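# Put the green block into the blue tray

## Task

Get the green block into the blue tray. The robot must not topple or be left leaning, and nothing may be pushed or placed outside the work area.

## Robot and tools

Robot: a Rainbow Robotics RB-Y1. It has a two-wheel drive base with two rear casters, which cannot move sideways, a folding torso (the lower part, the leg, bends at ankle, knee and hip), a pan/tilt head, and two 7-joint arms, each ending in a parallel gripper. The base is 0.58 m wide and extends 0.10 m ahead of the drive axle and 0.57 m behind it. Spinning on the spot sweeps a 0.58 m radius. Each wrist carries a camera housing that sticks out sideways and can strike objects. With the starting arm pose the robot is up to 0.73 m wide.

Frames, all in metres. Base frame: origin on the floor midway between the drive wheels, x forward, y left, z up. The chest, left_hand and right_hand readings are in this frame. A hand point is the midpoint between the finger pads, 0.03 m back from the tips. Fingers point along the hand's -z axis and close along its x axis. The odometry frame is the base frame where the scene began. base_odometry counts only wheel rotation, so slipping shows up as travel. Its heading is in rad, positive to the left, from -3.142 to 3.142.

move runs one action. Allowed combinations: base and/or joints, optionally with min_time_s or contact_limits; or target alone or with min_time_s; or contact_limits alone. A call with no action just returns the state and pictures.
- base: one object {x_m_s, turn_rad_s, for_s}. These are velocities held for for_s seconds, then the base brakes. It is not a pose. x_m_s is forward speed in m/s, 0 or magnitude 0.005 to 1.5. turn_rad_s is yaw rate in rad/s, positive to the left, 0 or magnitude 0.02 to 1.509. for_s runs 0.1 to 5 s. Omitted velocities are 0. Acceleration is 0.4 m/s² (turns 0.5 rad/s²). Distance covered is roughly speed times for_s, and coasting can last up to about 3 s afterward. If |x| + 0.27|turn| exceeds 1.5, both are scaled down.
- joints: an object keyed by joint name, holding absolute targets in rad (grippers: opening in m). Ranges: torso_squat_rad 0..1.2 (lowers the chest); torso_shift_rad -0.3..0.6 (hips forward); torso_pitch_rad -0.2..1.4 (bow forward); torso_yaw_rad -1.5..1.5 (left positive; raise both arms sideways 0.2 rad first). Shoulder pitch ±2.356 (negative swings the arm forward and up). left_shoulder_roll 0..3.141 and right_shoulder_roll -3.141..0 (lifts outward). Shoulder yaw ±2.094. Elbow -2.617..0.01 (negative bends). Forearm roll ±3.141. Wrist pitch -1.57..1.919. Hand roll ±2.705. Gripper 0..0.1. head_pan_rad ±0.523 (left positive); head_tilt_rad -0.35..1.57 (down positive). The torso also has combined limits: squat+shift<=1.52; squat-shift+pitch<=1.57; shift+0.5pitch-0.4squat<=0.7; shift+0.3pitch-0.5squat<=0.39. Breaking one leaves the torso off_target.
- target: moves one hand to an absolute pose in the base frame: {side: "left"|"right", x, y, z in m (-3..3), quat_wxyz: four numbers written the way the hand lines show them}. It is solved once into arm joint angles, so the hand follows an arc. For long moves, split the motion into several short targets. It is refused while another move is still running.
- min_time_s: 0.1..8, the shortest duration of each arm, head or torso motion in the action.
- contact_limits: per-gripper motor current in mA, 200..672.5. It starts at 672.5 and stays in force until changed.
- cameras: a list drawn from head_camera, left_wrist_camera, right_wrist_camera, or ["all"]. blocking: true by default (waits for rest). With false the call returns in about 0.5 s.

wait {seconds 0..10, cameras} lets time pass without new commands. stop brakes every running motion. zoom_image {camera, region [x0,y0,x1,y1]} gives a closer view of that camera's latest image, in pixels, at most 504x504. Image sizes: head 896x504, wrists 644x364. finished_scene {scene: 1} ends the scene permanently; the block must then stay in the tray on its own.

Reading results. The move line says done, or the worst status if something went wrong. Hand status: reached (within 10 mm and 2 degrees), short (with the error), or refused (with the reason). Joint/base words: moving, done, off_target (resting away from its target, possibly still pushing), stopped, contact_stop (torso only), time_out, limit_stop_at_<name> (a self-collision guard or built-in limit), not_followed (an arm command was withheld as a collision risk), torque_fault, limit_stop_at_motor_heat. After a refusal or any stop you did not order, the remaining move, wait and finished_scene calls in that reply are skipped. lidar_m gives 12 distances in 30-degree sectors: the 1st straight ahead, then counter-clockwise; "-" means nothing seen. motor_effort is wheel effort in percent; a reading above about 30 at rest suggests the wheel is pushing on something. wheel_motors_off=1 means the wheels have been disabled for 2 s. Wrist force/torque and joint torque lines are raw and offset, so compare changes rather than absolute values.

Grasping: command an opening at least 0.005 m narrower than the block so the pads squeeze it. off_target or done are both normal outcomes for a gripper holding something.

Avoid the following. Do not let the arms collide or press on each other, including grippers and camera housings. About 0.5 rad of outward shoulder roll keeps the hands apart. Avoid hard pushes into furniture: joint load limits are 63.7 N m at the shoulders, 32.7 at the elbow and 22.7 at the wrist joints, and reaching one freezes the robot for 10 s. Do not drive into furniture or drive fast while bowed forward. Do not bend or rise quickly with the arms extended. Do not stop abruptly while carrying a load ahead of the wheels. Any of these can tip the robot. Do not drop the block from height or release it while it is moving, and do not knock anything out of the work area. Keeping arms stretched out or straining for long periods heats the motors, which can brake the arm for 30 to 60 s.

Each tool is called after "Request:" by a JSON object that holds its "name" and its "arguments", one argument or row to a line.

## Session

Request:
{"name": "move", "arguments": {

}}

Scene clock: 0.00 s.
Joint torques (N m): no reading
External joint torques (N m): no reading
Wrist force (N): no reading
Wrist torque (N m): no reading
Wrist force, peak (N): no reading
base_odometry: x=+0.000 y=+0.000 heading=+0.000
lidar_m: 2.34 2.38 2.44 2.32 2.16 2.69 2.86 2.79 2.85 2.16 1.67 2.23
base_status: not commanded
joint_positions: torso_squat_rad=+0.350 torso_shift_rad=+0.000 torso_pitch_rad=+0.000 torso_yaw_rad=+0.000 left_shoulder_pitch_rad=+0.007 left_shoulder_roll_rad=+0.036 left_shoulder_yaw_rad=+0.022 left_elbow_rad=-0.106 left_forearm_roll_rad=+0.005 left_wrist_pitch_rad=+0.023 left_hand_roll_rad=+0.018 left_gripper_m=+0.099 right_shoulder_pitch_rad=+0.033 right_shoulder_roll_rad=-0.047 right_shoulder_yaw_rad=+0.020 right_elbow_rad=-0.138 right_forearm_roll_rad=+0.022 right_wrist_pitch_rad=+0.027 right_hand_roll_rad=-0.001 right_gripper_m=+0.100 head_pan_rad=+0.000 head_tilt_rad=+0.400
joint_status: not commanded
wheel_motors_off: 0
motor_effort: left_wheel=+0 right_wheel=+2
chest: x=-0.2280 y=-0.0004 z=+1.2475 quat_wxyz=(+1.000, +0.000, +0.000, +0.000) (m; base frame)
left_hand: x=-0.1868 y=+0.2478 z=+0.5641 quat_wxyz=(+0.999, +0.018, -0.039, +0.023) (m; base frame)
right_hand: x=-0.1912 y=-0.2557 z=+0.5638 quat_wxyz=(+0.999, -0.024, -0.039, +0.017) (m; base frame)
pictures: head_camera, left_wrist_camera, right_wrist_camera

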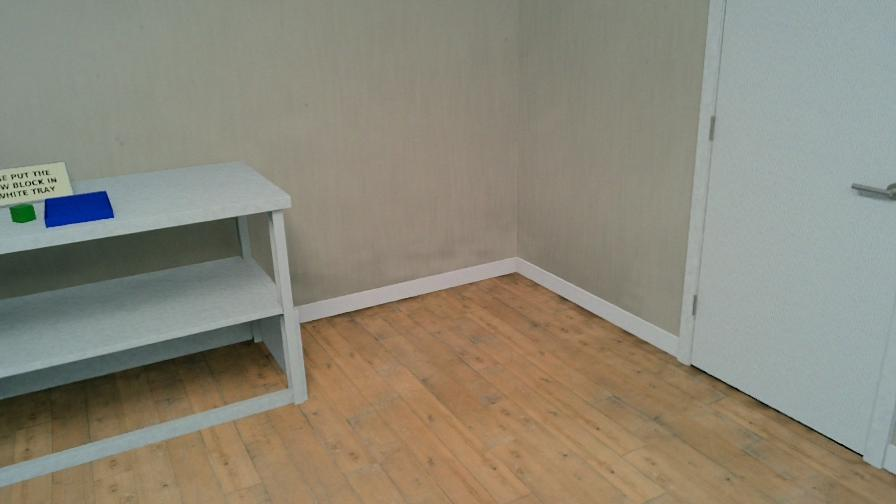

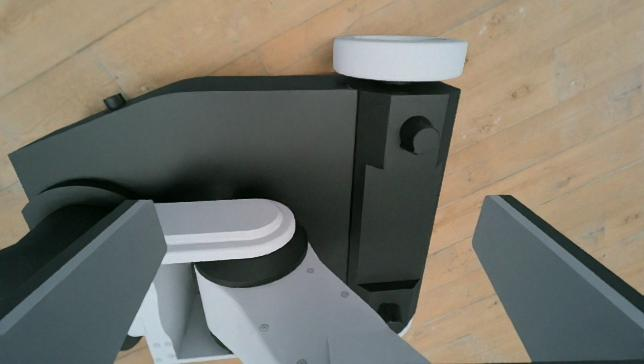

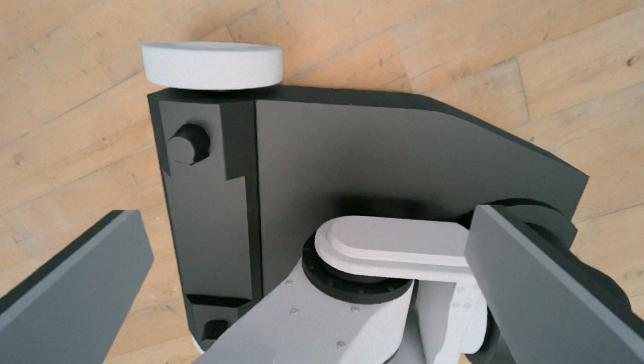

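Request:
{"name": "move", "arguments": {
  "joints": {"head_pan_rad":0.5,"head_tilt_rad":0.4},
  "min_time_s": 0.5,
  "cameras": ["head_camera"]
}}

Request:
{"name": "zoom_image", "arguments": {
  "camera": "head_camera",
  "region": [100, 80, 500, 305]
}}

Scene clock: 2.23 s.
Joint torques (N m): left_arm=[-1.1 0.18 0.4 -0.31 0.06 -0.41 -0.07] | right_arm=[-1.44 -1.95 -0.24 0.28 0.03 -0.47 -0.22]
External joint torques (N m): left_arm=[-0.04 -0.94 0.34 -0.45 0.05 -0.17 -0.07] | right_arm=[-0.72 -0.13 -0.14 0.09 0 -0.26 -0.23]
Wrist force (N): left_arm=[-5.2 2.6 -4.9] | right_arm=[-2.4 -0.8 -6.9]
Wrist torque (N m): left_arm=[-0.07 -0.47 -0.07] | right_arm=[0.02 -0.28 0.05]
Wrist force, peak (N): left_arm=[-5.5 2.2 -6.3] | right_arm=[-2.6 -0.8 -7.3]
move: done
base_odometry: x=+0.000 y=+0.000 heading=+0.000
lidar_m: 2.34 2.38 2.44 2.32 2.15 2.68 2.87 2.80 2.84 2.15 1.68 2.22
base_status: not commanded
joint_positions: torso_squat_rad=+0.350 torso_shift_rad=+0.000 torso_pitch_rad=+0.000 torso_yaw_rad=+0.000 left_shoulder_pitch_rad=+0.007 left_shoulder_roll_rad=+0.036 left_shoulder_yaw_rad=+0.022 left_elbow_rad=-0.106 left_forearm_roll_rad=+0.005 left_wrist_pitch_rad=+0.023 left_hand_roll_rad=+0.018 left_gripper_m=+0.099 right_shoulder_pitch_rad=+0.033 right_shoulder_roll_rad=-0.047 right_shoulder_yaw_rad=+0.020 right_elbow_rad=-0.138 right_forearm_roll_rad=+0.022 right_wrist_pitch_rad=+0.027 right_hand_roll_rad=-0.001 right_gripper_m=+0.100 head_pan_rad=+0.500 head_tilt_rad=+0.400
joint_status: all done
wheel_motors_off: 0
motor_effort: left_wheel=-1(2) right_wheel=+2(2)
chest: x=-0.2280 y=-0.0004 z=+1.2475 quat_wxyz=(+1.000, +0.000, +0.000, +0.000) (m; base frame)
left_hand: x=-0.1868 y=+0.2478 z=+0.5641 quat_wxyz=(+0.999, +0.018, -0.039, +0.023) (m; base frame)
right_hand: x=-0.1912 y=-0.2557 z=+0.5638 quat_wxyz=(+0.999, -0.024, -0.039, +0.017) (m; base frame)
pictures: head_camera

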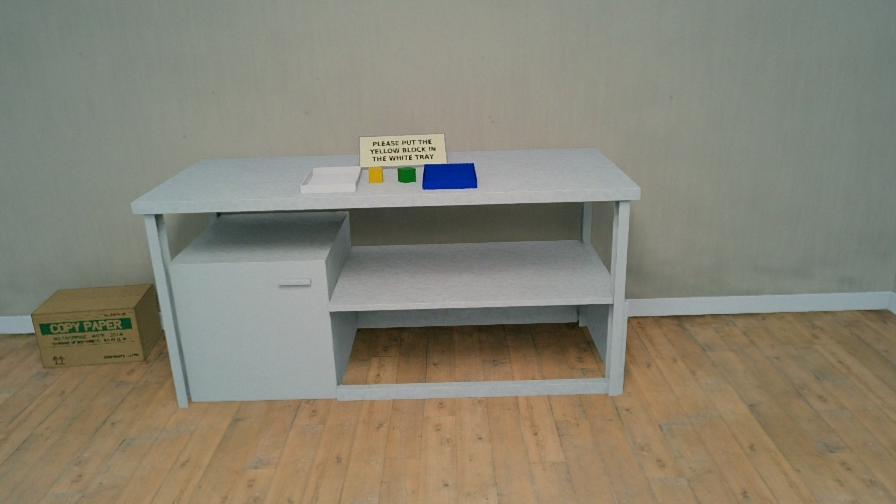

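Scaled by 1.260 from the camera's 896x504 image, which has a finer 1280x720 frame.

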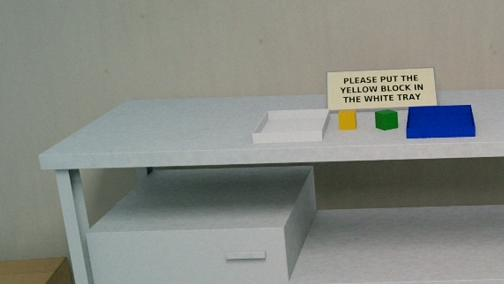

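Request:
{"name": "move", "arguments": {
  "base": {"turn_rad_s":0.55,"for_s":1.235},
  "joints": {"head_pan_rad":0.0,"head_tilt_rad":0.55},
  "min_time_s": 1
}}

Request:
{"name": "move", "arguments": {
  "base": {"x_m_s":0.7,"for_s":1.78},
  "cameras": ["head_camera"]
}}

Request:
{"name": "move", "arguments": {
  "target": {"side":"right","x":0.2,"y":-0.3,"z":1.05,"quat_wxyz":[1,0,0,0]},
  "cameras": ["head_camera","right_wrist_camera"]
}}

Scene clock: 20.97 s.
Joint torques (N m): left_arm=[-0.86 0.47 0.17 -0.07 0.05 -0.45 -0.11] | right_arm=[-1.26 -1.9 -0.12 0.38 -0.19 -0.6 -0.28]
External joint torques (N m): left_arm=[0.2 -0.65 0.12 -0.21 0.05 -0.21 -0.1] | right_arm=[-0.54 -0.08 -0.02 0.2 -0.22 -0.39 -0.29]
Wrist force (N): left_arm=[-5.0 2.7 -5.3] | right_arm=[-2.3 -0.8 -7.0]
Wrist torque (N m): left_arm=[-0.08 -0.50 -0.11] | right_arm=[0.04 -0.27 0.03]
Wrist force, peak (N): left_arm=[-5.3 2.9 -6.5] | right_arm=[-3.0 -1.2 -7.2]
move: done
base_odometry: x=+0.000 y=+0.000 heading=+0.678
lidar_m: 2.39 2.51 2.12 2.15 2.86 2.85 2.82 2.53 2.11 1.68 2.36 2.34
base_status: done (sent for 1.23 of 1.23 s)
joint_positions: torso_squat_rad=+0.350 torso_shift_rad=+0.000 torso_pitch_rad=+0.000 torso_yaw_rad=+0.000 left_shoulder_pitch_rad=+0.007 left_shoulder_roll_rad=+0.036 left_shoulder_yaw_rad=+0.022 left_elbow_rad=-0.106 left_forearm_roll_rad=+0.005 left_wrist_pitch_rad=+0.023 left_hand_roll_rad=+0.018 left_gripper_m=+0.099 right_shoulder_pitch_rad=+0.033 right_shoulder_roll_rad=-0.047 right_shoulder_yaw_rad=+0.020 right_elbow_rad=-0.138 right_forearm_roll_rad=+0.022 right_wrist_pitch_rad=+0.027 right_hand_roll_rad=-0.001 right_gripper_m=+0.100 head_pan_rad=+0.000 head_tilt_rad=+0.550
joint_status: all done
wheel_motors_off: 0
motor_effort: left_wheel=+3(28) right_wheel=+8(26)
chest: x=-0.2280 y=-0.0004 z=+1.2475 quat_wxyz=(+1.000, +0.000, +0.000, +0.000) (m; base frame)
left_hand: x=-0.1868 y=+0.2478 z=+0.5641 quat_wxyz=(+0.999, +0.018, -0.039, +0.023) (m; base frame)
right_hand: x=-0.1912 y=-0.2557 z=+0.5638 quat_wxyz=(+0.999, -0.024, -0.039, +0.017) (m; base frame)
pictures: none

Scene clock: 24.87 s.
Joint torques (N m): left_arm=[-0.26 0.34 0.42 -0.12 -0.06 -0.36 -0.09] | right_arm=[-0.47 -1.64 -0.16 0.33 -0.06 -0.41 -0.37]
External joint torques (N m): left_arm=[0.8 -0.77 0.37 -0.26 -0.06 -0.12 -0.09] | right_arm=[0.24 0.19 -0.06 0.15 -0.09 -0.2 -0.38]
Wrist force (N): left_arm=[-5.3 2.3 -5.9] | right_arm=[-2.2 -0.8 -7.0]
Wrist torque (N m): left_arm=[-0.03 -0.52 -0.12] | right_arm=[0.03 -0.26 0.06]
Wrist force, peak (N): left_arm=[-5.6 2.4 -6.6] | right_arm=[-3.2 -1.0 -7.1]
move: done
base_odometry: x=+0.963 y=+0.776 heading=+0.679
lidar_m: 1.15 1.25 1.83 1.92 2.11 4.05 4.02 2.33 2.16 2.34 1.32 1.50
base_status: done (sent for 1.77 of 1.77 s)
joint_positions: torso_squat_rad=+0.350 torso_shift_rad=+0.000 torso_pitch_rad=+0.000 torso_yaw_rad=+0.000 left_shoulder_pitch_rad=+0.007 left_shoulder_roll_rad=+0.036 left_shoulder_yaw_rad=+0.022 left_elbow_rad=-0.106 left_forearm_roll_rad=+0.005 left_wrist_pitch_rad=+0.023 left_hand_roll_rad=+0.018 left_gripper_m=+0.099 right_shoulder_pitch_rad=+0.033 right_shoulder_roll_rad=-0.047 right_shoulder_yaw_rad=+0.020 right_elbow_rad=-0.138 right_forearm_roll_rad=+0.022 right_wrist_pitch_rad=+0.027 right_hand_roll_rad=-0.001 right_gripper_m=+0.100 head_pan_rad=+0.000 head_tilt_rad=+0.550
joint_status: not commanded
wheel_motors_off: 0
motor_effort: left_wheel=+8(48) right_wheel=-8(35)
chest: x=-0.2280 y=-0.0004 z=+1.2475 quat_wxyz=(+1.000, +0.000, +0.000, +0.000) (m; base frame)
left_hand: x=-0.1867 y=+0.2478 z=+0.5641 quat_wxyz=(+0.999, +0.018, -0.039, +0.023) (m; base frame)
right_hand: x=-0.1911 y=-0.2557 z=+0.5638 quat_wxyz=(+0.999, -0.024, -0.039, +0.017) (m; base frame)
pictures: head_camera

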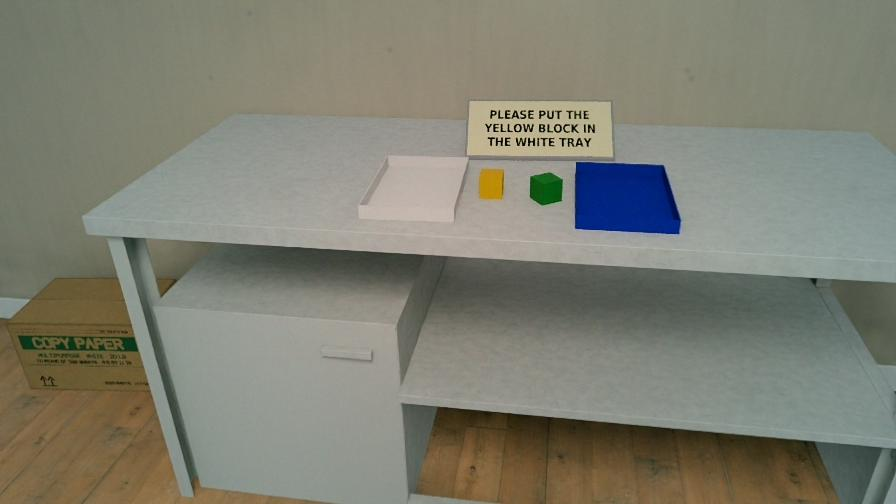

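Scene clock: 26.57 s.
Joint torques (N m): left_arm=[-0.81 0.53 0.33 0.16 0.07 -0.44 -0.11] | right_arm=[-18.09 -10.4 -5.97 -4.21 0.25 -0.67 0.1]
External joint torques (N m): left_arm=[0.25 -0.58 0.28 0.02 0.07 -0.2 -0.11] | right_arm=[1.43 1.05 1.77 0.71 0.03 -0.64 0.1]
Wrist force (N): left_arm=[-6.0 2.5 -5.8] | right_arm=[-1.8 -1.0 -7.0]
Wrist torque (N m): left_arm=[-0.06 -0.61 -0.07] | right_arm=[0.04 -0.21 0.04]
Wrist force, peak (N): left_arm=[-6.0 2.5 -5.8] | right_arm=[-2.9 -1.6 -8.3]
move: done
base_odometry: x=+0.963 y=+0.776 heading=+0.679
lidar_m: 1.14 1.25 1.83 1.93 2.10 4.06 4.02 2.33 2.15 2.34 1.33 1.50
base_status: not commanded
joint_positions: torso_squat_rad=+0.350 torso_shift_rad=+0.000 torso_pitch_rad=+0.000 torso_yaw_rad=+0.000 left_shoulder_pitch_rad=+0.007 left_shoulder_roll_rad=+0.036 left_shoulder_yaw_rad=+0.022 left_elbow_rad=-0.106 left_forearm_roll_rad=+0.005 left_wrist_pitch_rad=+0.023 left_hand_roll_rad=+0.018 left_gripper_m=+0.099 right_shoulder_pitch_rad=-0.747 right_shoulder_roll_rad=-0.797 right_shoulder_yaw_rad=+0.345 right_elbow_rad=-1.462 right_forearm_roll_rad=-0.992 right_wrist_pitch_rad=+1.919 right_hand_roll_rad=-0.436 right_gripper_m=+0.100 head_pan_rad=+0.000 head_tilt_rad=+0.550
joint_status: all done
wheel_motors_off: 0
motor_effort: left_wheel=+8(10) right_wheel=-7(8)
chest: x=-0.2280 y=-0.0004 z=+1.2475 quat_wxyz=(+1.000, +0.000, +0.000, +0.000) (m; base frame)
left_hand: x=-0.1867 y=+0.2478 z=+0.5641 quat_wxyz=(+0.999, +0.018, -0.039, +0.023) (m; base frame)
right_hand: x=+0.2001 y=-0.3000 z=+1.0503 quat_wxyz=(+1.000, +0.000, -0.001, +0.000) (m; base frame)
right_hand_status: reached (checked arc, planned for 1.3 s): 0 mm and 0.1 deg off.
pictures: head_camera, right_wrist_camera

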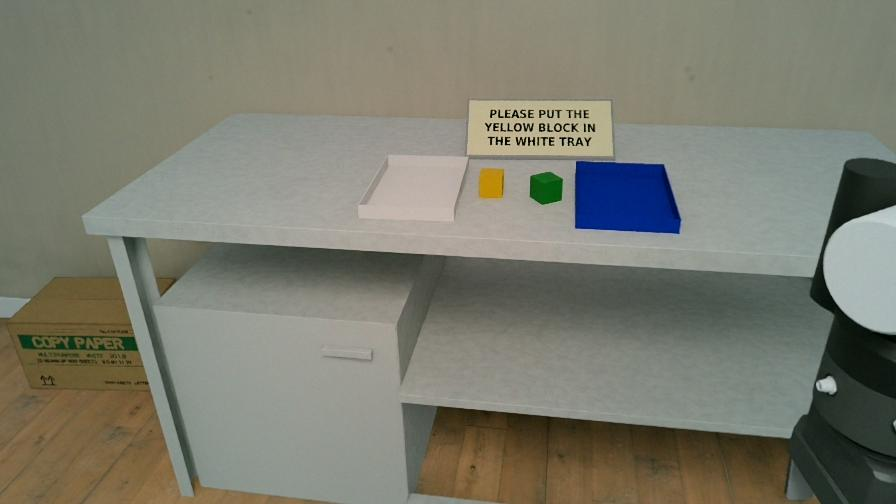

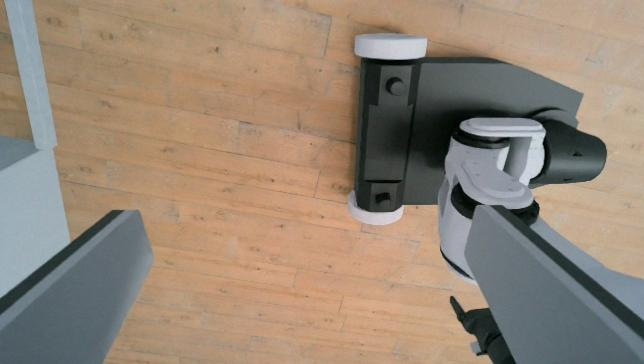

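Request:
{"name": "move", "arguments": {
  "base": {"turn_rad_s":-0.25,"for_s":0.46}
}}

Request:
{"name": "move", "arguments": {
  "base": {"x_m_s":0.4,"for_s":1.1},
  "joints": {"head_tilt_rad":0.7},
  "cameras": ["head_camera","right_wrist_camera"]
}}

Scene clock: 46.03 s.
Joint torques (N m): left_arm=[-0.54 0.4 0.59 0.02 0.06 -0.42 -0.08] | right_arm=[-18.66 -10.38 -6.34 -4.27 0.37 -0.54 0.07]
External joint torques (N m): left_arm=[0.52 -0.71 0.54 -0.12 0.05 -0.18 -0.07] | right_arm=[0.9 1.07 1.41 0.65 0.14 -0.51 0.07]
Wrist force (N): left_arm=[-4.4 2.3 -5.6] | right_arm=[-1.9 -0.5 -6.9]
Wrist torque (N m): left_arm=[-0.02 -0.40 -0.07] | right_arm=[-0.02 -0.25 0.03]
Wrist force, peak (N): left_arm=[-5.4 3.1 -6.3] | right_arm=[-2.3 -0.9 -7.5]
move: done
base_odometry: x=+0.963 y=+0.776 heading=+0.571
lidar_m: 1.13 1.18 1.86 1.83 2.10 3.60 4.02 3.07 2.15 2.34 2.37 1.32
base_status: done (sent for 0.47 of 0.47 s)
joint_positions: torso_squat_rad=+0.350 torso_shift_rad=+0.000 torso_pitch_rad=+0.000 torso_yaw_rad=+0.000 left_shoulder_pitch_rad=+0.007 left_shoulder_roll_rad=+0.036 left_shoulder_yaw_rad=+0.022 left_elbow_rad=-0.106 left_forearm_roll_rad=+0.005 left_wrist_pitch_rad=+0.023 left_hand_roll_rad=+0.018 left_gripper_m=+0.099 right_shoulder_pitch_rad=-0.747 right_shoulder_roll_rad=-0.797 right_shoulder_yaw_rad=+0.345 right_elbow_rad=-1.462 right_forearm_roll_rad=-0.992 right_wrist_pitch_rad=+1.919 right_hand_roll_rad=-0.436 right_gripper_m=+0.100 head_pan_rad=+0.000 head_tilt_rad=+0.550
joint_status: not commanded
wheel_motors_off: 0
motor_effort: left_wheel=+0(32) right_wheel=-11(31)
chest: x=-0.2280 y=-0.0004 z=+1.2475 quat_wxyz=(+1.000, +0.000, +0.000, +0.000) (m; base frame)
left_hand: x=-0.1867 y=+0.2478 z=+0.5641 quat_wxyz=(+0.999, +0.018, -0.039, +0.023) (m; base frame)
right_hand: x=+0.2001 y=-0.3000 z=+1.0502 quat_wxyz=(+1.000, +0.000, +0.000, +0.000) (m; base frame)
pictures: none

Scene clock: 48.70 s.
Joint torques (N m): left_arm=[-0.71 0.19 0.31 -0.14 -0.06 -0.3 -0.04] | right_arm=[-19.12 -10.22 -6.56 -4.29 0.27 -0.59 0.13]
External joint torques (N m): left_arm=[0.35 -0.92 0.26 -0.29 -0.06 -0.06 -0.03] | right_arm=[0.44 1.23 1.19 0.63 0.03 -0.56 0.13]
Wrist force (N): left_arm=[-5.3 2.5 -5.5] | right_arm=[-2.1 -0.9 -7.0]
Wrist torque (N m): left_arm=[-0.04 -0.52 -0.08] | right_arm=[0.01 -0.27 0.04]
Wrist force, peak (N): left_arm=[-6.0 2.6 -6.3] | right_arm=[-2.3 -1.0 -7.8]
move: done
base_odometry: x=+1.333 y=+1.014 heading=+0.570
lidar_m: 0.74 0.72 1.05 1.80 2.01 3.55 4.46 2.57 2.41 2.38 1.03 1.35
base_status: done (sent for 1.1 of 1.1 s)
joint_positions: torso_squat_rad=+0.350 torso_shift_rad=+0.000 torso_pitch_rad=+0.000 torso_yaw_rad=+0.000 left_shoulder_pitch_rad=+0.007 left_shoulder_roll_rad=+0.036 left_shoulder_yaw_rad=+0.022 left_elbow_rad=-0.106 left_forearm_roll_rad=+0.005 left_wrist_pitch_rad=+0.023 left_hand_roll_rad=+0.018 left_gripper_m=+0.099 right_shoulder_pitch_rad=-0.747 right_shoulder_roll_rad=-0.797 right_shoulder_yaw_rad=+0.345 right_elbow_rad=-1.462 right_forearm_roll_rad=-0.992 right_wrist_pitch_rad=+1.919 right_hand_roll_rad=-0.436 right_gripper_m=+0.100 head_pan_rad=+0.000 head_tilt_rad=+0.700
joint_status: all done
wheel_motors_off: 0
motor_effort: left_wheel=-5(30) right_wheel=+4(31)
chest: x=-0.2280 y=-0.0004 z=+1.2475 quat_wxyz=(+1.000, +0.000, +0.000, +0.000) (m; base frame)
left_hand: x=-0.1867 y=+0.2478 z=+0.5641 quat_wxyz=(+0.999, +0.018, -0.039, +0.023) (m; base frame)
right_hand: x=+0.2001 y=-0.3001 z=+1.0502 quat_wxyz=(+1.000, +0.000, +0.000, +0.000) (m; base frame)
pictures: head_camera, right_wrist_camera

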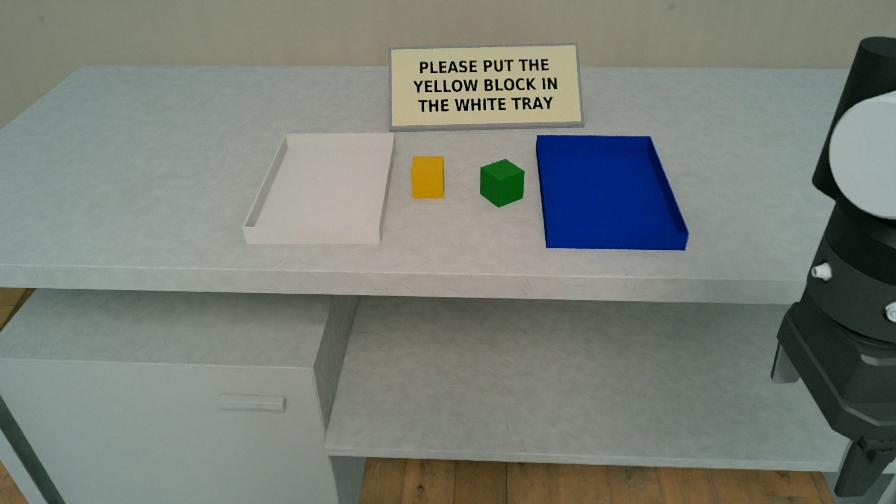

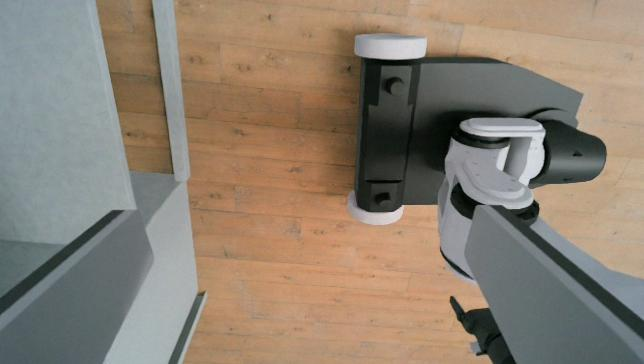

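Request:
{"name": "move", "arguments": {
  "target": {"side":"right","x":0.2,"y":-0.25,"z":1.17,"quat_wxyz":[1,0,0,0]}
}}

Request:
{"name": "move", "arguments": {
  "base": {"x_m_s":0.4,"for_s":1.14},
  "joints": {"head_tilt_rad":0.7,"torso_pitch_rad":0.4},
  "cameras": ["head_camera","right_wrist_camera"]
}}

Scene clock: 57.23 s.
Joint torques (N m): left_arm=[-0.69 0.16 0.45 -0.03 0.04 -0.38 -0.02] | right_arm=[-19.06 -9.15 -7.56 -1.69 0.28 -0.25 -0.07]
External joint torques (N m): left_arm=[0.37 -0.95 0.4 -0.17 0.04 -0.14 -0.02] | right_arm=[1.64 0.67 1.73 -0.2 0.06 -0.23 -0.07]
Wrist force (N): left_arm=[-5.3 2.5 -5.0] | right_arm=[-2.1 -1.0 -7.1]
Wrist torque (N m): left_arm=[-0.06 -0.52 -0.06] | right_arm=[0.06 -0.22 0.10]
Wrist force, peak (N): left_arm=[-6.7 2.8 -6.0] | right_arm=[-2.4 -1.1 -8.0]
move: done
base_odometry: x=+1.333 y=+1.014 heading=+0.570
lidar_m: 0.74 0.72 1.06 1.81 2.02 3.54 4.45 2.58 2.40 2.37 1.03 1.34
base_status: not commanded
joint_positions: torso_squat_rad=+0.350 torso_shift_rad=+0.000 torso_pitch_rad=+0.000 torso_yaw_rad=+0.000 left_shoulder_pitch_rad=+0.007 left_shoulder_roll_rad=+0.036 left_shoulder_yaw_rad=+0.022 left_elbow_rad=-0.106 left_forearm_roll_rad=+0.005 left_wrist_pitch_rad=+0.023 left_hand_roll_rad=+0.018 left_gripper_m=+0.099 right_shoulder_pitch_rad=-1.180 right_shoulder_roll_rad=-0.995 right_shoulder_yaw_rad=+0.698 right_elbow_rad=-1.480 right_forearm_roll_rad=-1.451 right_wrist_pitch_rad=+1.919 right_hand_roll_rad=-0.709 right_gripper_m=+0.100 head_pan_rad=+0.000 head_tilt_rad=+0.700
joint_status: all done
wheel_motors_off: 0
motor_effort: left_wheel=-5(6) right_wheel=+5(5)
chest: x=-0.2280 y=-0.0003 z=+1.2475 quat_wxyz=(+1.000, +0.000, +0.000, +0.000) (m; base frame)
left_hand: x=-0.1867 y=+0.2478 z=+0.5641 quat_wxyz=(+0.999, +0.018, -0.039, +0.023) (m; base frame)
right_hand: x=+0.2001 y=-0.2501 z=+1.1703 quat_wxyz=(+1.000, +0.000, -0.001, +0.000) (m; base frame)
right_hand_status: reached (checked arc, planned for 0.8 s): 0 mm and 0.1 deg off.
pictures: none

Scene clock: 59.80 s.
Joint torques (N m): left_arm=[9.58 0.37 0.34 3.86 -0.11 0.14 -0.12] | right_arm=[-17.47 -10.79 -7.78 -2.87 -0.27 0.11 0.14]
External joint torques (N m): left_arm=[0.65 -0.68 0.23 -0.14 -0.11 -0.35 -0.14] | right_arm=[0.57 0.79 1.03 0.09 -0.03 -0.45 0.16]
Wrist force (N): left_arm=[-3.1 1.9 -5.5] | right_arm=[0.1 -0.9 -7.0]
Wrist torque (N m): left_arm=[0.01 -0.39 -0.07] | right_arm=[0.05 -0.15 0.13]
Wrist force, peak (N): left_arm=[-4.3 2.5 -6.6] | right_arm=[-1.5 -0.6 -7.4]
move: done
base_odometry: x=+1.715 y=+1.258 heading=+0.570
lidar_m: 0.63 0.30 0.36 1.84 1.87 3.04 4.91 2.70 2.47 0.88 0.97 0.89
base_status: done (sent for 1.13 of 1.13 s)
joint_positions: torso_squat_rad=+0.350 torso_shift_rad=+0.000 torso_pitch_rad=+0.400 torso_yaw_rad=+0.000 left_shoulder_pitch_rad=+0.007 left_shoulder_roll_rad=+0.036 left_shoulder_yaw_rad=+0.022 left_elbow_rad=-0.106 left_forearm_roll_rad=+0.005 left_wrist_pitch_rad=+0.023 left_hand_roll_rad=+0.018 left_gripper_m=+0.099 right_shoulder_pitch_rad=-1.180 right_shoulder_roll_rad=-0.995 right_shoulder_yaw_rad=+0.698 right_elbow_rad=-1.480 right_forearm_roll_rad=-1.451 right_wrist_pitch_rad=+1.919 right_hand_roll_rad=-0.709 right_gripper_m=+0.100 head_pan_rad=+0.000 head_tilt_rad=+0.700
joint_status: all done
wheel_motors_off: 0
motor_effort: left_wheel=-5(19) right_wheel=+3(29)
chest: x=-0.1074 y=-0.0003 z=+1.2230 quat_wxyz=(+0.980, +0.000, +0.199, +0.000) (m; base frame)
left_hand: x=-0.3356 y=+0.2478 z=+0.5775 quat_wxyz=(+0.987, +0.022, +0.161, +0.019) (m; base frame)
right_hand: x=+0.2568 y=-0.2500 z=+0.9851 quat_wxyz=(+0.980, +0.000, +0.198, +0.000) (m; base frame)
pictures: head_camera, right_wrist_camera

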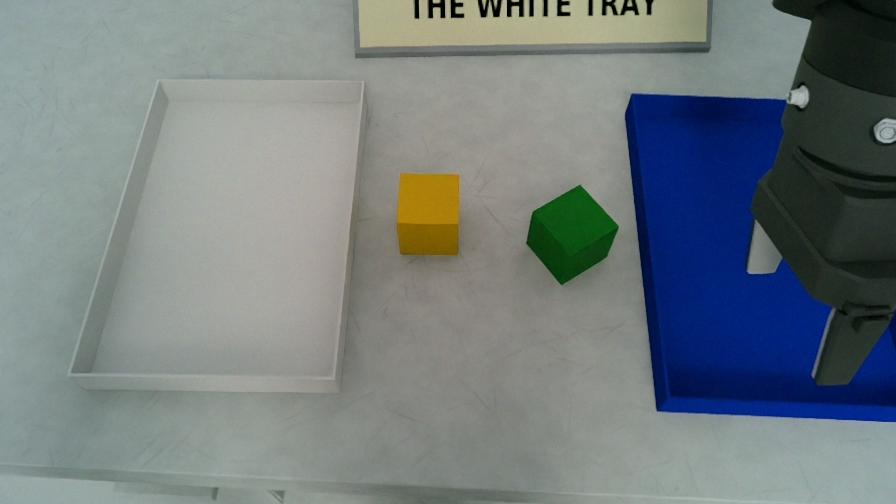

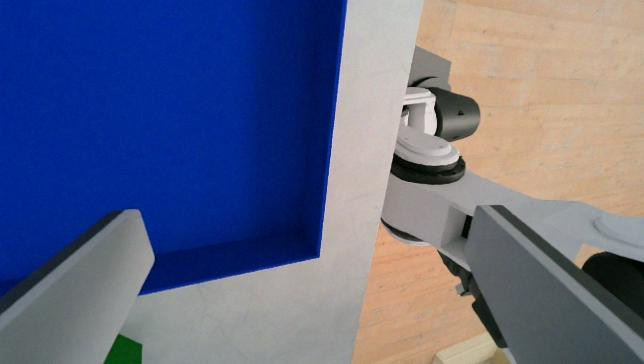

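Request:
{"name": "move", "arguments": {
  "target": {"side":"right","x":0.445,"y":-0.13,"z":0.92,"quat_wxyz":[0.961,0,0,0.276]},
  "cameras": ["head_camera","right_wrist_camera"]
}}

Scene clock: 70.57 s.
Joint torques (N m): left_arm=[9.27 0.11 0.52 3.89 -0.1 0.25 0.02] | right_arm=[-23.97 -7.72 -0.71 -3 0.2 -0.65 -0.59]
External joint torques (N m): left_arm=[0.34 -0.93 0.41 -0.11 -0.1 -0.24 0.01] | right_arm=[1.26 0.27 1.28 0.82 -0.05 -0.47 -0.59]
Wrist force (N): left_arm=[-2.5 2.7 -5.7] | right_arm=[-2.6 -0.7 -7.4]
Wrist torque (N m): left_arm=[-0.09 -0.34 -0.09] | right_arm=[0.00 -0.29 -0.02]
Wrist force, peak (N): left_arm=[-3.7 2.7 -6.1] | right_arm=[-18.3 9.7 72.9]
move: short
base_odometry: x=+1.715 y=+1.258 heading=+0.569
lidar_m: 0.61 0.31 0.35 1.83 1.89 3.05 4.90 2.71 2.46 0.87 0.96 0.88
base_status: not commanded
joint_positions: torso_squat_rad=+0.350 torso_shift_rad=+0.000 torso_pitch_rad=+0.400 torso_yaw_rad=+0.000 left_shoulder_pitch_rad=+0.007 left_shoulder_roll_rad=+0.035 left_shoulder_yaw_rad=+0.022 left_elbow_rad=-0.106 left_forearm_roll_rad=+0.005 left_wrist_pitch_rad=+0.023 left_hand_roll_rad=+0.018 left_gripper_m=+0.099 right_shoulder_pitch_rad=-1.649 right_shoulder_roll_rad=-0.327 right_shoulder_yaw_rad=+0.799 right_elbow_rad=-0.267 right_forearm_roll_rad=-1.057 right_wrist_pitch_rad=+1.303 right_hand_roll_rad=+0.260 right_gripper_m=+0.100 head_pan_rad=+0.000 head_tilt_rad=+0.700
joint_status: all done
wheel_motors_off: 0
motor_effort: left_wheel=-6(8) right_wheel=+5(11)
chest: x=-0.1075 y=-0.0004 z=+1.2231 quat_wxyz=(+0.980, +0.000, +0.199, +0.000) (m; base frame)
left_hand: x=-0.3355 y=+0.2477 z=+0.5775 quat_wxyz=(+0.987, +0.022, +0.160, +0.019) (m; base frame)
right_hand: x=+0.4444 y=-0.1299 z=+0.9205 quat_wxyz=(+0.961, -0.003, -0.029, +0.276) (m; base frame)
right_hand_status: short (checked arc, as near as the solve gets, planned for 1.3 s): 1 mm and 3.3 deg off. The place is met; only the turn is off.
pictures: head_camera, right_wrist_camera

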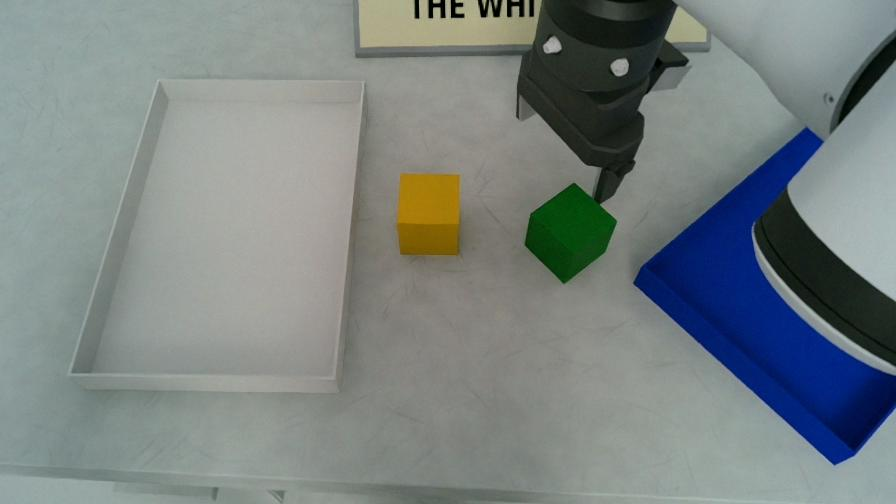

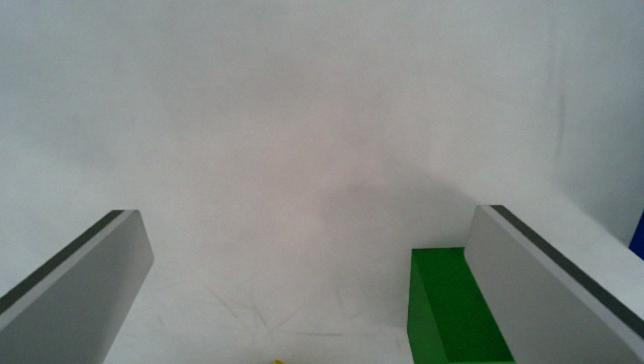

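Request:
{"name": "move", "arguments": {
  "target": {"side":"right","x":0.42,"y":-0.14,"z":0.97,"quat_wxyz":[0.961,0,0,0.276]}
}}

Request:
{"name": "move", "arguments": {
  "target": {"side":"right","x":0.389,"y":-0.14,"z":0.96,"quat_wxyz":[0.961,0,0,0.276]},
  "cameras": ["head_camera","right_wrist_camera"]
}}

Scene clock: 90.67 s.
Joint torques (N m): left_arm=[9.53 0.1 0.11 4.06 -0.03 0.38 0.09] | right_arm=[-24.15 -7.78 -6.33 -4.48 0.07 -0.58 0.13]
External joint torques (N m): left_arm=[0.61 -0.94 0 0.06 -0.03 -0.11 0.07] | right_arm=[0.29 0.75 -0.41 -0.36 -0.17 -0.53 0.13]
Wrist force (N): left_arm=[-2.6 2.4 -6.0] | right_arm=[-2.3 -1.1 -7.0]
Wrist torque (N m): left_arm=[-0.03 -0.35 -0.05] | right_arm=[0.03 -0.26 0.11]
Wrist force, peak (N): left_arm=[-3.5 2.5 -6.3] | right_arm=[-3.0 -0.6 -8.2]
move: done
base_odometry: x=+1.715 y=+1.258 heading=+0.569
lidar_m: 0.62 0.31 0.35 1.83 1.88 3.03 4.91 2.71 2.47 0.90 0.95 0.88
base_status: not commanded
joint_positions: torso_squat_rad=+0.350 torso_shift_rad=+0.000 torso_pitch_rad=+0.400 torso_yaw_rad=+0.000 left_shoulder_pitch_rad=+0.007 left_shoulder_roll_rad=+0.035 left_shoulder_yaw_rad=+0.022 left_elbow_rad=-0.106 left_forearm_roll_rad=+0.005 left_wrist_pitch_rad=+0.023 left_hand_roll_rad=+0.018 left_gripper_m=+0.099 right_shoulder_pitch_rad=-1.543 right_shoulder_roll_rad=-0.551 right_shoulder_yaw_rad=+0.777 right_elbow_rad=-0.815 right_forearm_roll_rad=-1.075 right_wrist_pitch_rad=+1.587 right_hand_roll_rad=+0.024 right_gripper_m=+0.100 head_pan_rad=+0.000 head_tilt_rad=+0.700
joint_status: all done
wheel_motors_off: 0
motor_effort: left_wheel=-7(7) right_wheel=+5(5)
chest: x=-0.1075 y=-0.0004 z=+1.2231 quat_wxyz=(+0.980, +0.000, +0.199, +0.000) (m; base frame)
left_hand: x=-0.3355 y=+0.2477 z=+0.5775 quat_wxyz=(+0.987, +0.022, +0.160, +0.019) (m; base frame)
right_hand: x=+0.4196 y=-0.1400 z=+0.9702 quat_wxyz=(+0.961, +0.001, +0.003, +0.276) (m; base frame)
right_hand_status: reached (checked arc, planned for 0.9 s): 0 mm and 0.4 deg off.
pictures: none

Scene clock: 92.27 s.
Joint torques (N m): left_arm=[8.98 0.21 0.82 4.03 -0.06 0.23 -0.03] | right_arm=[-22.94 -7.85 -7.65 -4.55 0.15 -0.28 -0.12]
External joint torques (N m): left_arm=[0.05 -0.83 0.71 0.03 -0.05 -0.26 -0.05] | right_arm=[-0.06 0.54 -0.13 -0.37 -0.09 -0.24 -0.12]
Wrist force (N): left_arm=[-2.6 2.3 -5.4] | right_arm=[-2.1 -0.8 -7.3]
Wrist torque (N m): left_arm=[-0.02 -0.37 -0.08] | right_arm=[-0.02 -0.29 0.05]
Wrist force, peak (N): left_arm=[-3.0 2.6 -6.3] | right_arm=[-2.7 -2.1 -8.0]
move: done
base_odometry: x=+1.715 y=+1.258 heading=+0.569
lidar_m: 0.62 0.31 0.36 1.84 1.87 3.05 4.90 2.73 2.48 0.88 0.96 0.89
base_status: not commanded
joint_positions: torso_squat_rad=+0.350 torso_shift_rad=+0.000 torso_pitch_rad=+0.400 torso_yaw_rad=+0.000 left_shoulder_pitch_rad=+0.007 left_shoulder_roll_rad=+0.035 left_shoulder_yaw_rad=+0.022 left_elbow_rad=-0.106 left_forearm_roll_rad=+0.005 left_wrist_pitch_rad=+0.023 left_hand_roll_rad=+0.018 left_gripper_m=+0.099 right_shoulder_pitch_rad=-1.419 right_shoulder_roll_rad=-0.636 right_shoulder_yaw_rad=+0.773 right_elbow_rad=-1.109 right_forearm_roll_rad=-1.077 right_wrist_pitch_rad=+1.626 right_hand_roll_rad=-0.123 right_gripper_m=+0.100 head_pan_rad=+0.000 head_tilt_rad=+0.700
joint_status: all done
wheel_motors_off: 0
motor_effort: left_wheel=-5(8) right_wheel=+5(6)
chest: x=-0.1075 y=-0.0004 z=+1.2231 quat_wxyz=(+0.980, +0.000, +0.199, +0.000) (m; base frame)
left_hand: x=-0.3355 y=+0.2477 z=+0.5775 quat_wxyz=(+0.987, +0.022, +0.160, +0.019) (m; base frame)
right_hand: x=+0.3885 y=-0.1399 z=+0.9603 quat_wxyz=(+0.961, +0.001, +0.003, +0.277) (m; base frame)
right_hand_status: reached (checked arc, planned for 0.6 s): 1 mm and 0.4 deg off.
pictures: head_camera, right_wrist_camera

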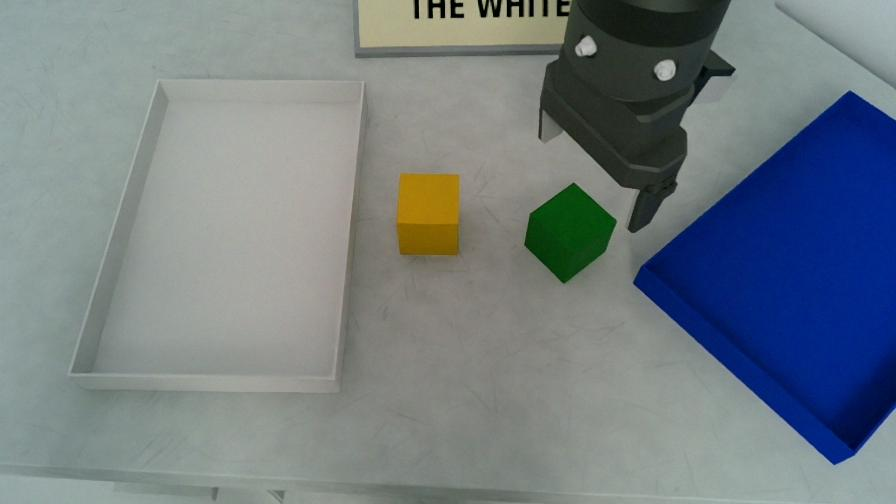

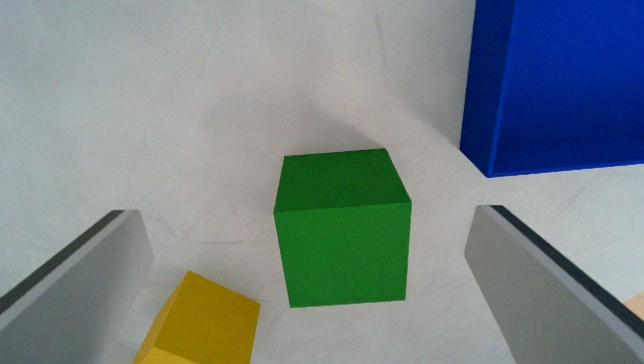

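Request:
{"name": "move", "arguments": {
  "target": {"side":"right","x":0.373,"y":-0.133,"z":0.905,"quat_wxyz":[0.961,0,0,0.276]},
  "cameras": ["head_camera","right_wrist_camera"]
}}

Scene clock: 103.30 s.
Joint torques (N m): left_arm=[9.28 0.51 0.67 4.01 0.11 0.25 -0.16] | right_arm=[-22.83 -7.26 -7.1 -4.45 0.19 -0.18 -0.27]
External joint torques (N m): left_arm=[0.35 -0.54 0.57 0 0.11 -0.24 -0.18] | right_arm=[-0.86 0.49 0.22 -0.03 -0.06 -0.14 -0.27]
Wrist force (N): left_arm=[-2.3 2.7 -5.4] | right_arm=[-2.5 -0.7 -7.3]
Wrist torque (N m): left_arm=[-0.11 -0.32 -0.06] | right_arm=[-0.03 -0.30 0.03]
Wrist force, peak (N): left_arm=[-2.8 3.0 -6.5] | right_arm=[-2.8 -1.1 -8.7]
move: done
base_odometry: x=+1.715 y=+1.258 heading=+0.569
lidar_m: 0.63 0.31 0.36 1.84 1.89 3.04 4.90 2.71 2.47 0.89 0.97 0.88
base_status: not commanded
joint_positions: torso_squat_rad=+0.350 torso_shift_rad=+0.000 torso_pitch_rad=+0.400 torso_yaw_rad=+0.000 left_shoulder_pitch_rad=+0.007 left_shoulder_roll_rad=+0.035 left_shoulder_yaw_rad=+0.022 left_elbow_rad=-0.106 left_forearm_roll_rad=+0.005 left_wrist_pitch_rad=+0.023 left_hand_roll_rad=+0.018 left_gripper_m=+0.099 right_shoulder_pitch_rad=-1.324 right_shoulder_roll_rad=-0.596 right_shoulder_yaw_rad=+0.817 right_elbow_rad=-1.114 right_forearm_roll_rad=-1.018 right_wrist_pitch_rad=+1.516 right_hand_roll_rad=-0.149 right_gripper_m=+0.100 head_pan_rad=+0.000 head_tilt_rad=+0.700
joint_status: all done
wheel_motors_off: 0
motor_effort: left_wheel=-8(8) right_wheel=+5(5)
chest: x=-0.1075 y=-0.0004 z=+1.2231 quat_wxyz=(+0.980, +0.000, +0.199, +0.000) (m; base frame)
left_hand: x=-0.3356 y=+0.2477 z=+0.5775 quat_wxyz=(+0.987, +0.022, +0.160, +0.019) (m; base frame)
right_hand: x=+0.3725 y=-0.1332 z=+0.9052 quat_wxyz=(+0.961, +0.000, +0.000, +0.276) (m; base frame)
right_hand_status: reached (checked arc, planned for 0.4 s): 1 mm and 0.1 deg off.
pictures: head_camera, right_wrist_camera

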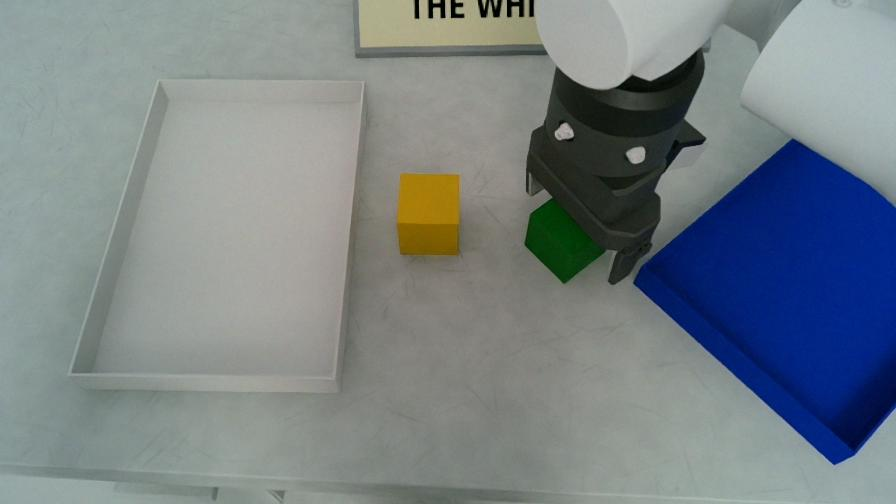

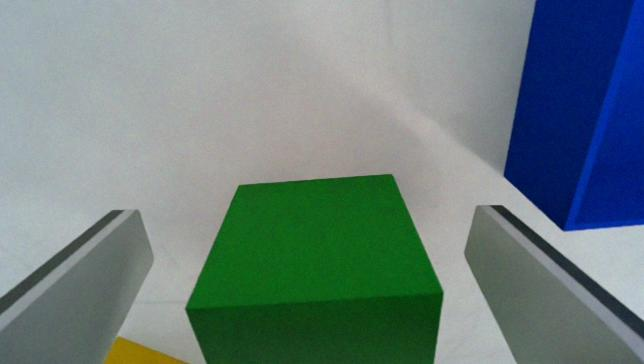

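Request:
{"name": "move", "arguments": {
  "joints": {"right_gripper_m":0.03}
}}

Request:
{"name": "move", "arguments": {
  "target": {"side":"right","x":0.373,"y":-0.133,"z":1.0,"quat_wxyz":[0.961,0,0,0.276]},
  "cameras": ["head_camera","right_wrist_camera"]
}}

Scene clock: 108.90 s.
Joint torques (N m): left_arm=[9.37 0.34 0.41 3.94 0.02 0.23 -0.1] | right_arm=[-22.88 -7.48 -6.96 -4.44 0.25 -0.28 -0.19]
External joint torques (N m): left_arm=[0.44 -0.7 0.3 -0.07 0.03 -0.26 -0.12] | right_arm=[-0.92 0.27 0.37 -0.02 0 -0.23 -0.19]
Wrist force (N): left_arm=[-3.0 2.6 -5.6] | right_arm=[-2.1 -1.1 -6.7]
Wrist torque (N m): left_arm=[-0.11 -0.39 -0.05] | right_arm=[-0.02 -0.23 0.03]
Wrist force, peak (N): left_arm=[-2.5 2.7 -6.4] | right_arm=[-2.3 -0.8 -8.1]
move: off_target
base_odometry: x=+1.715 y=+1.258 heading=+0.569
lidar_m: 0.62 0.30 0.36 1.83 1.86 3.03 4.90 2.69 2.47 0.88 0.96 0.88
base_status: not commanded
joint_positions: torso_squat_rad=+0.350 torso_shift_rad=+0.000 torso_pitch_rad=+0.400 torso_yaw_rad=+0.000 left_shoulder_pitch_rad=+0.007 left_shoulder_roll_rad=+0.035 left_shoulder_yaw_rad=+0.022 left_elbow_rad=-0.106 left_forearm_roll_rad=+0.005 left_wrist_pitch_rad=+0.023 left_hand_roll_rad=+0.018 left_gripper_m=+0.099 right_shoulder_pitch_rad=-1.324 right_shoulder_roll_rad=-0.596 right_shoulder_yaw_rad=+0.817 right_elbow_rad=-1.114 right_forearm_roll_rad=-1.018 right_wrist_pitch_rad=+1.516 right_hand_roll_rad=-0.149 right_gripper_m=+0.051 head_pan_rad=+0.000 head_tilt_rad=+0.700
joint_status: right_gripper_m off_target (ended at +0.051, target +0.030)
wheel_motors_off: 0
motor_effort: left_wheel=-6(8) right_wheel=+5(5)
chest: x=-0.1075 y=-0.0004 z=+1.2231 quat_wxyz=(+0.980, +0.000, +0.199, +0.000) (m; base frame)
left_hand: x=-0.3356 y=+0.2477 z=+0.5775 quat_wxyz=(+0.987, +0.022, +0.160, +0.019) (m; base frame)
right_hand: x=+0.3725 y=-0.1332 z=+0.9052 quat_wxyz=(+0.961, +0.000, +0.000, +0.276) (m; base frame)
pictures: none

Scene clock: 109.77 s.
Joint torques (N m): left_arm=[8.82 0.34 0.35 4.23 -0.09 0.32 -0.08] | right_arm=[-21.62 -7.55 -7.81 -4.11 0.16 -0.47 -0.25]
External joint torques (N m): left_arm=[-0.11 -0.71 0.24 0.23 -0.08 -0.17 -0.09] | right_arm=[0.74 0.77 0.51 -0.15 -0.08 -0.43 -0.25]
Wrist force (N): left_arm=[-2.6 2.6 -5.5] | right_arm=[-1.7 -1.1 -8.3]
Wrist torque (N m): left_arm=[-0.09 -0.33 -0.03] | right_arm=[0.03 -0.26 0.09]
Wrist force, peak (N): left_arm=[-2.8 2.3 -6.4] | right_arm=[-3.0 -0.1 -11.1]
move: done
base_odometry: x=+1.715 y=+1.258 heading=+0.569
lidar_m: 0.62 0.31 0.35 1.83 1.87 3.03 4.91 2.71 2.46 0.89 0.98 0.88
base_status: not commanded
joint_positions: torso_squat_rad=+0.350 torso_shift_rad=+0.000 torso_pitch_rad=+0.400 torso_yaw_rad=+0.000 left_shoulder_pitch_rad=+0.007 left_shoulder_roll_rad=+0.035 left_shoulder_yaw_rad=+0.022 left_elbow_rad=-0.106 left_forearm_roll_rad=+0.005 left_wrist_pitch_rad=+0.023 left_hand_roll_rad=+0.018 left_gripper_m=+0.099 right_shoulder_pitch_rad=-1.429 right_shoulder_roll_rad=-0.695 right_shoulder_yaw_rad=+0.743 right_elbow_rad=-1.290 right_forearm_roll_rad=-1.118 right_wrist_pitch_rad=+1.732 right_hand_roll_rad=-0.233 right_gripper_m=+0.051 head_pan_rad=+0.000 head_tilt_rad=+0.700
joint_status: all done
wheel_motors_off: 0
motor_effort: left_wheel=-6(8) right_wheel=+5(6)
chest: x=-0.1075 y=-0.0004 z=+1.2231 quat_wxyz=(+0.980, +0.000, +0.199, +0.000) (m; base frame)
left_hand: x=-0.3356 y=+0.2477 z=+0.5775 quat_wxyz=(+0.987, +0.022, +0.160, +0.019) (m; base frame)
right_hand: x=+0.3731 y=-0.1330 z=+1.0001 quat_wxyz=(+0.961, +0.000, +0.000, +0.276) (m; base frame)
right_hand_status: reached (checked arc, planned for 0.5 s): 0 mm and 0.0 deg off.
pictures: head_camera, right_wrist_camera

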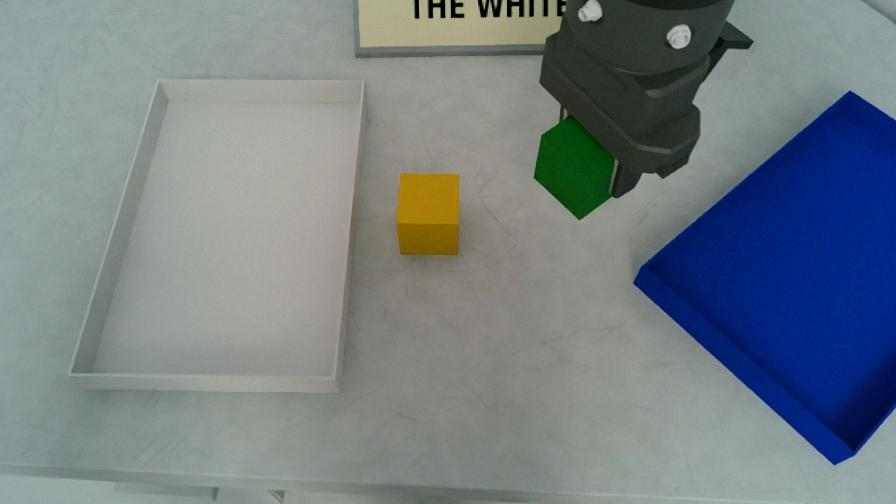

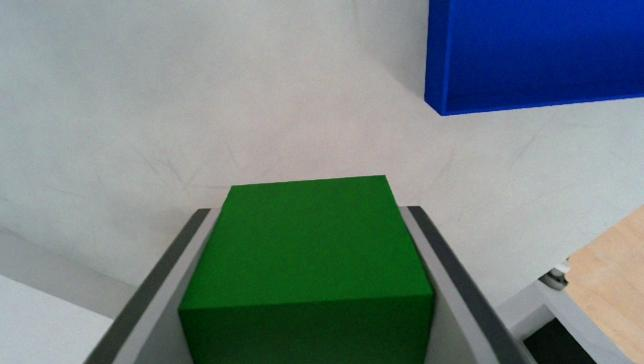

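Request:
{"name": "move", "arguments": {
  "target": {"side":"right","x":0.35,"y":-0.36,"z":1.0,"quat_wxyz":[0.961,0,0,0.276]},
  "cameras": ["head_camera","right_wrist_camera"]
}}

Scene clock: 115.17 s.
Joint torques (N m): left_arm=[9.09 0.42 0.71 4.14 -0.17 0.27 -0.17] | right_arm=[-17.68 -14.28 -9.41 -3 0.04 -0.61 -0.62]
External joint torques (N m): left_arm=[0.16 -0.63 0.6 0.14 -0.16 -0.22 -0.19] | right_arm=[-0.45 1.13 -0.1 -0.54 -0.21 -0.55 -0.62]
Wrist force (N): left_arm=[-2.7 2.3 -5.5] | right_arm=[-2.0 -0.9 -8.2]
Wrist torque (N m): left_arm=[-0.05 -0.33 -0.08] | right_arm=[0.01 -0.27 -0.03]
Wrist force, peak (N): left_arm=[-3.4 2.4 -6.6] | right_arm=[-3.3 -1.4 -8.8]
move: done
base_odometry: x=+1.715 y=+1.258 heading=+0.569
lidar_m: 0.62 0.31 0.35 1.84 1.87 3.04 4.90 2.72 2.46 0.89 0.95 0.89
base_status: not commanded
joint_positions: torso_squat_rad=+0.350 torso_shift_rad=+0.000 torso_pitch_rad=+0.400 torso_yaw_rad=+0.000 left_shoulder_pitch_rad=+0.007 left_shoulder_roll_rad=+0.035 left_shoulder_yaw_rad=+0.022 left_elbow_rad=-0.106 left_forearm_roll_rad=+0.005 left_wrist_pitch_rad=+0.023 left_hand_roll_rad=+0.018 left_gripper_m=+0.099 right_shoulder_pitch_rad=-1.109 right_shoulder_roll_rad=-1.180 right_shoulder_yaw_rad=+0.566 right_elbow_rad=-1.356 right_forearm_roll_rad=-1.288 right_wrist_pitch_rad=+1.616 right_hand_roll_rad=+0.195 right_gripper_m=+0.051 head_pan_rad=+0.000 head_tilt_rad=+0.700
joint_status: all done
wheel_motors_off: 0
motor_effort: left_wheel=-8(8) right_wheel=+5(6)
chest: x=-0.1075 y=-0.0004 z=+1.2231 quat_wxyz=(+0.980, +0.000, +0.199, +0.000) (m; base frame)
left_hand: x=-0.3356 y=+0.2477 z=+0.5775 quat_wxyz=(+0.987, +0.022, +0.160, +0.019) (m; base frame)
right_hand: x=+0.3499 y=-0.3602 z=+0.9999 quat_wxyz=(+0.961, +0.000, +0.000, +0.276) (m; base frame)
right_hand_status: reached (checked arc, planned for 0.8 s): 0 mm and 0.0 deg off.
pictures: head_camera, right_wrist_camera

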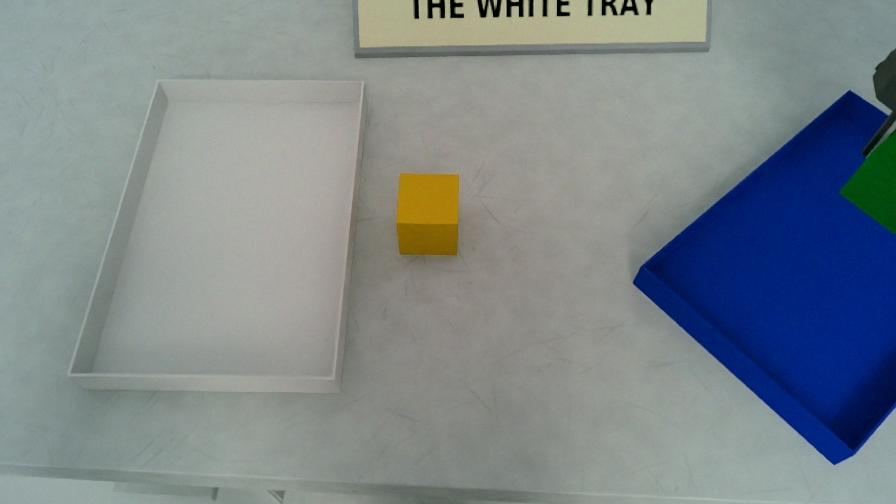

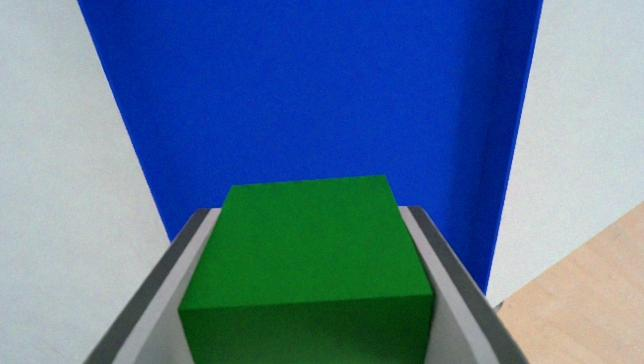

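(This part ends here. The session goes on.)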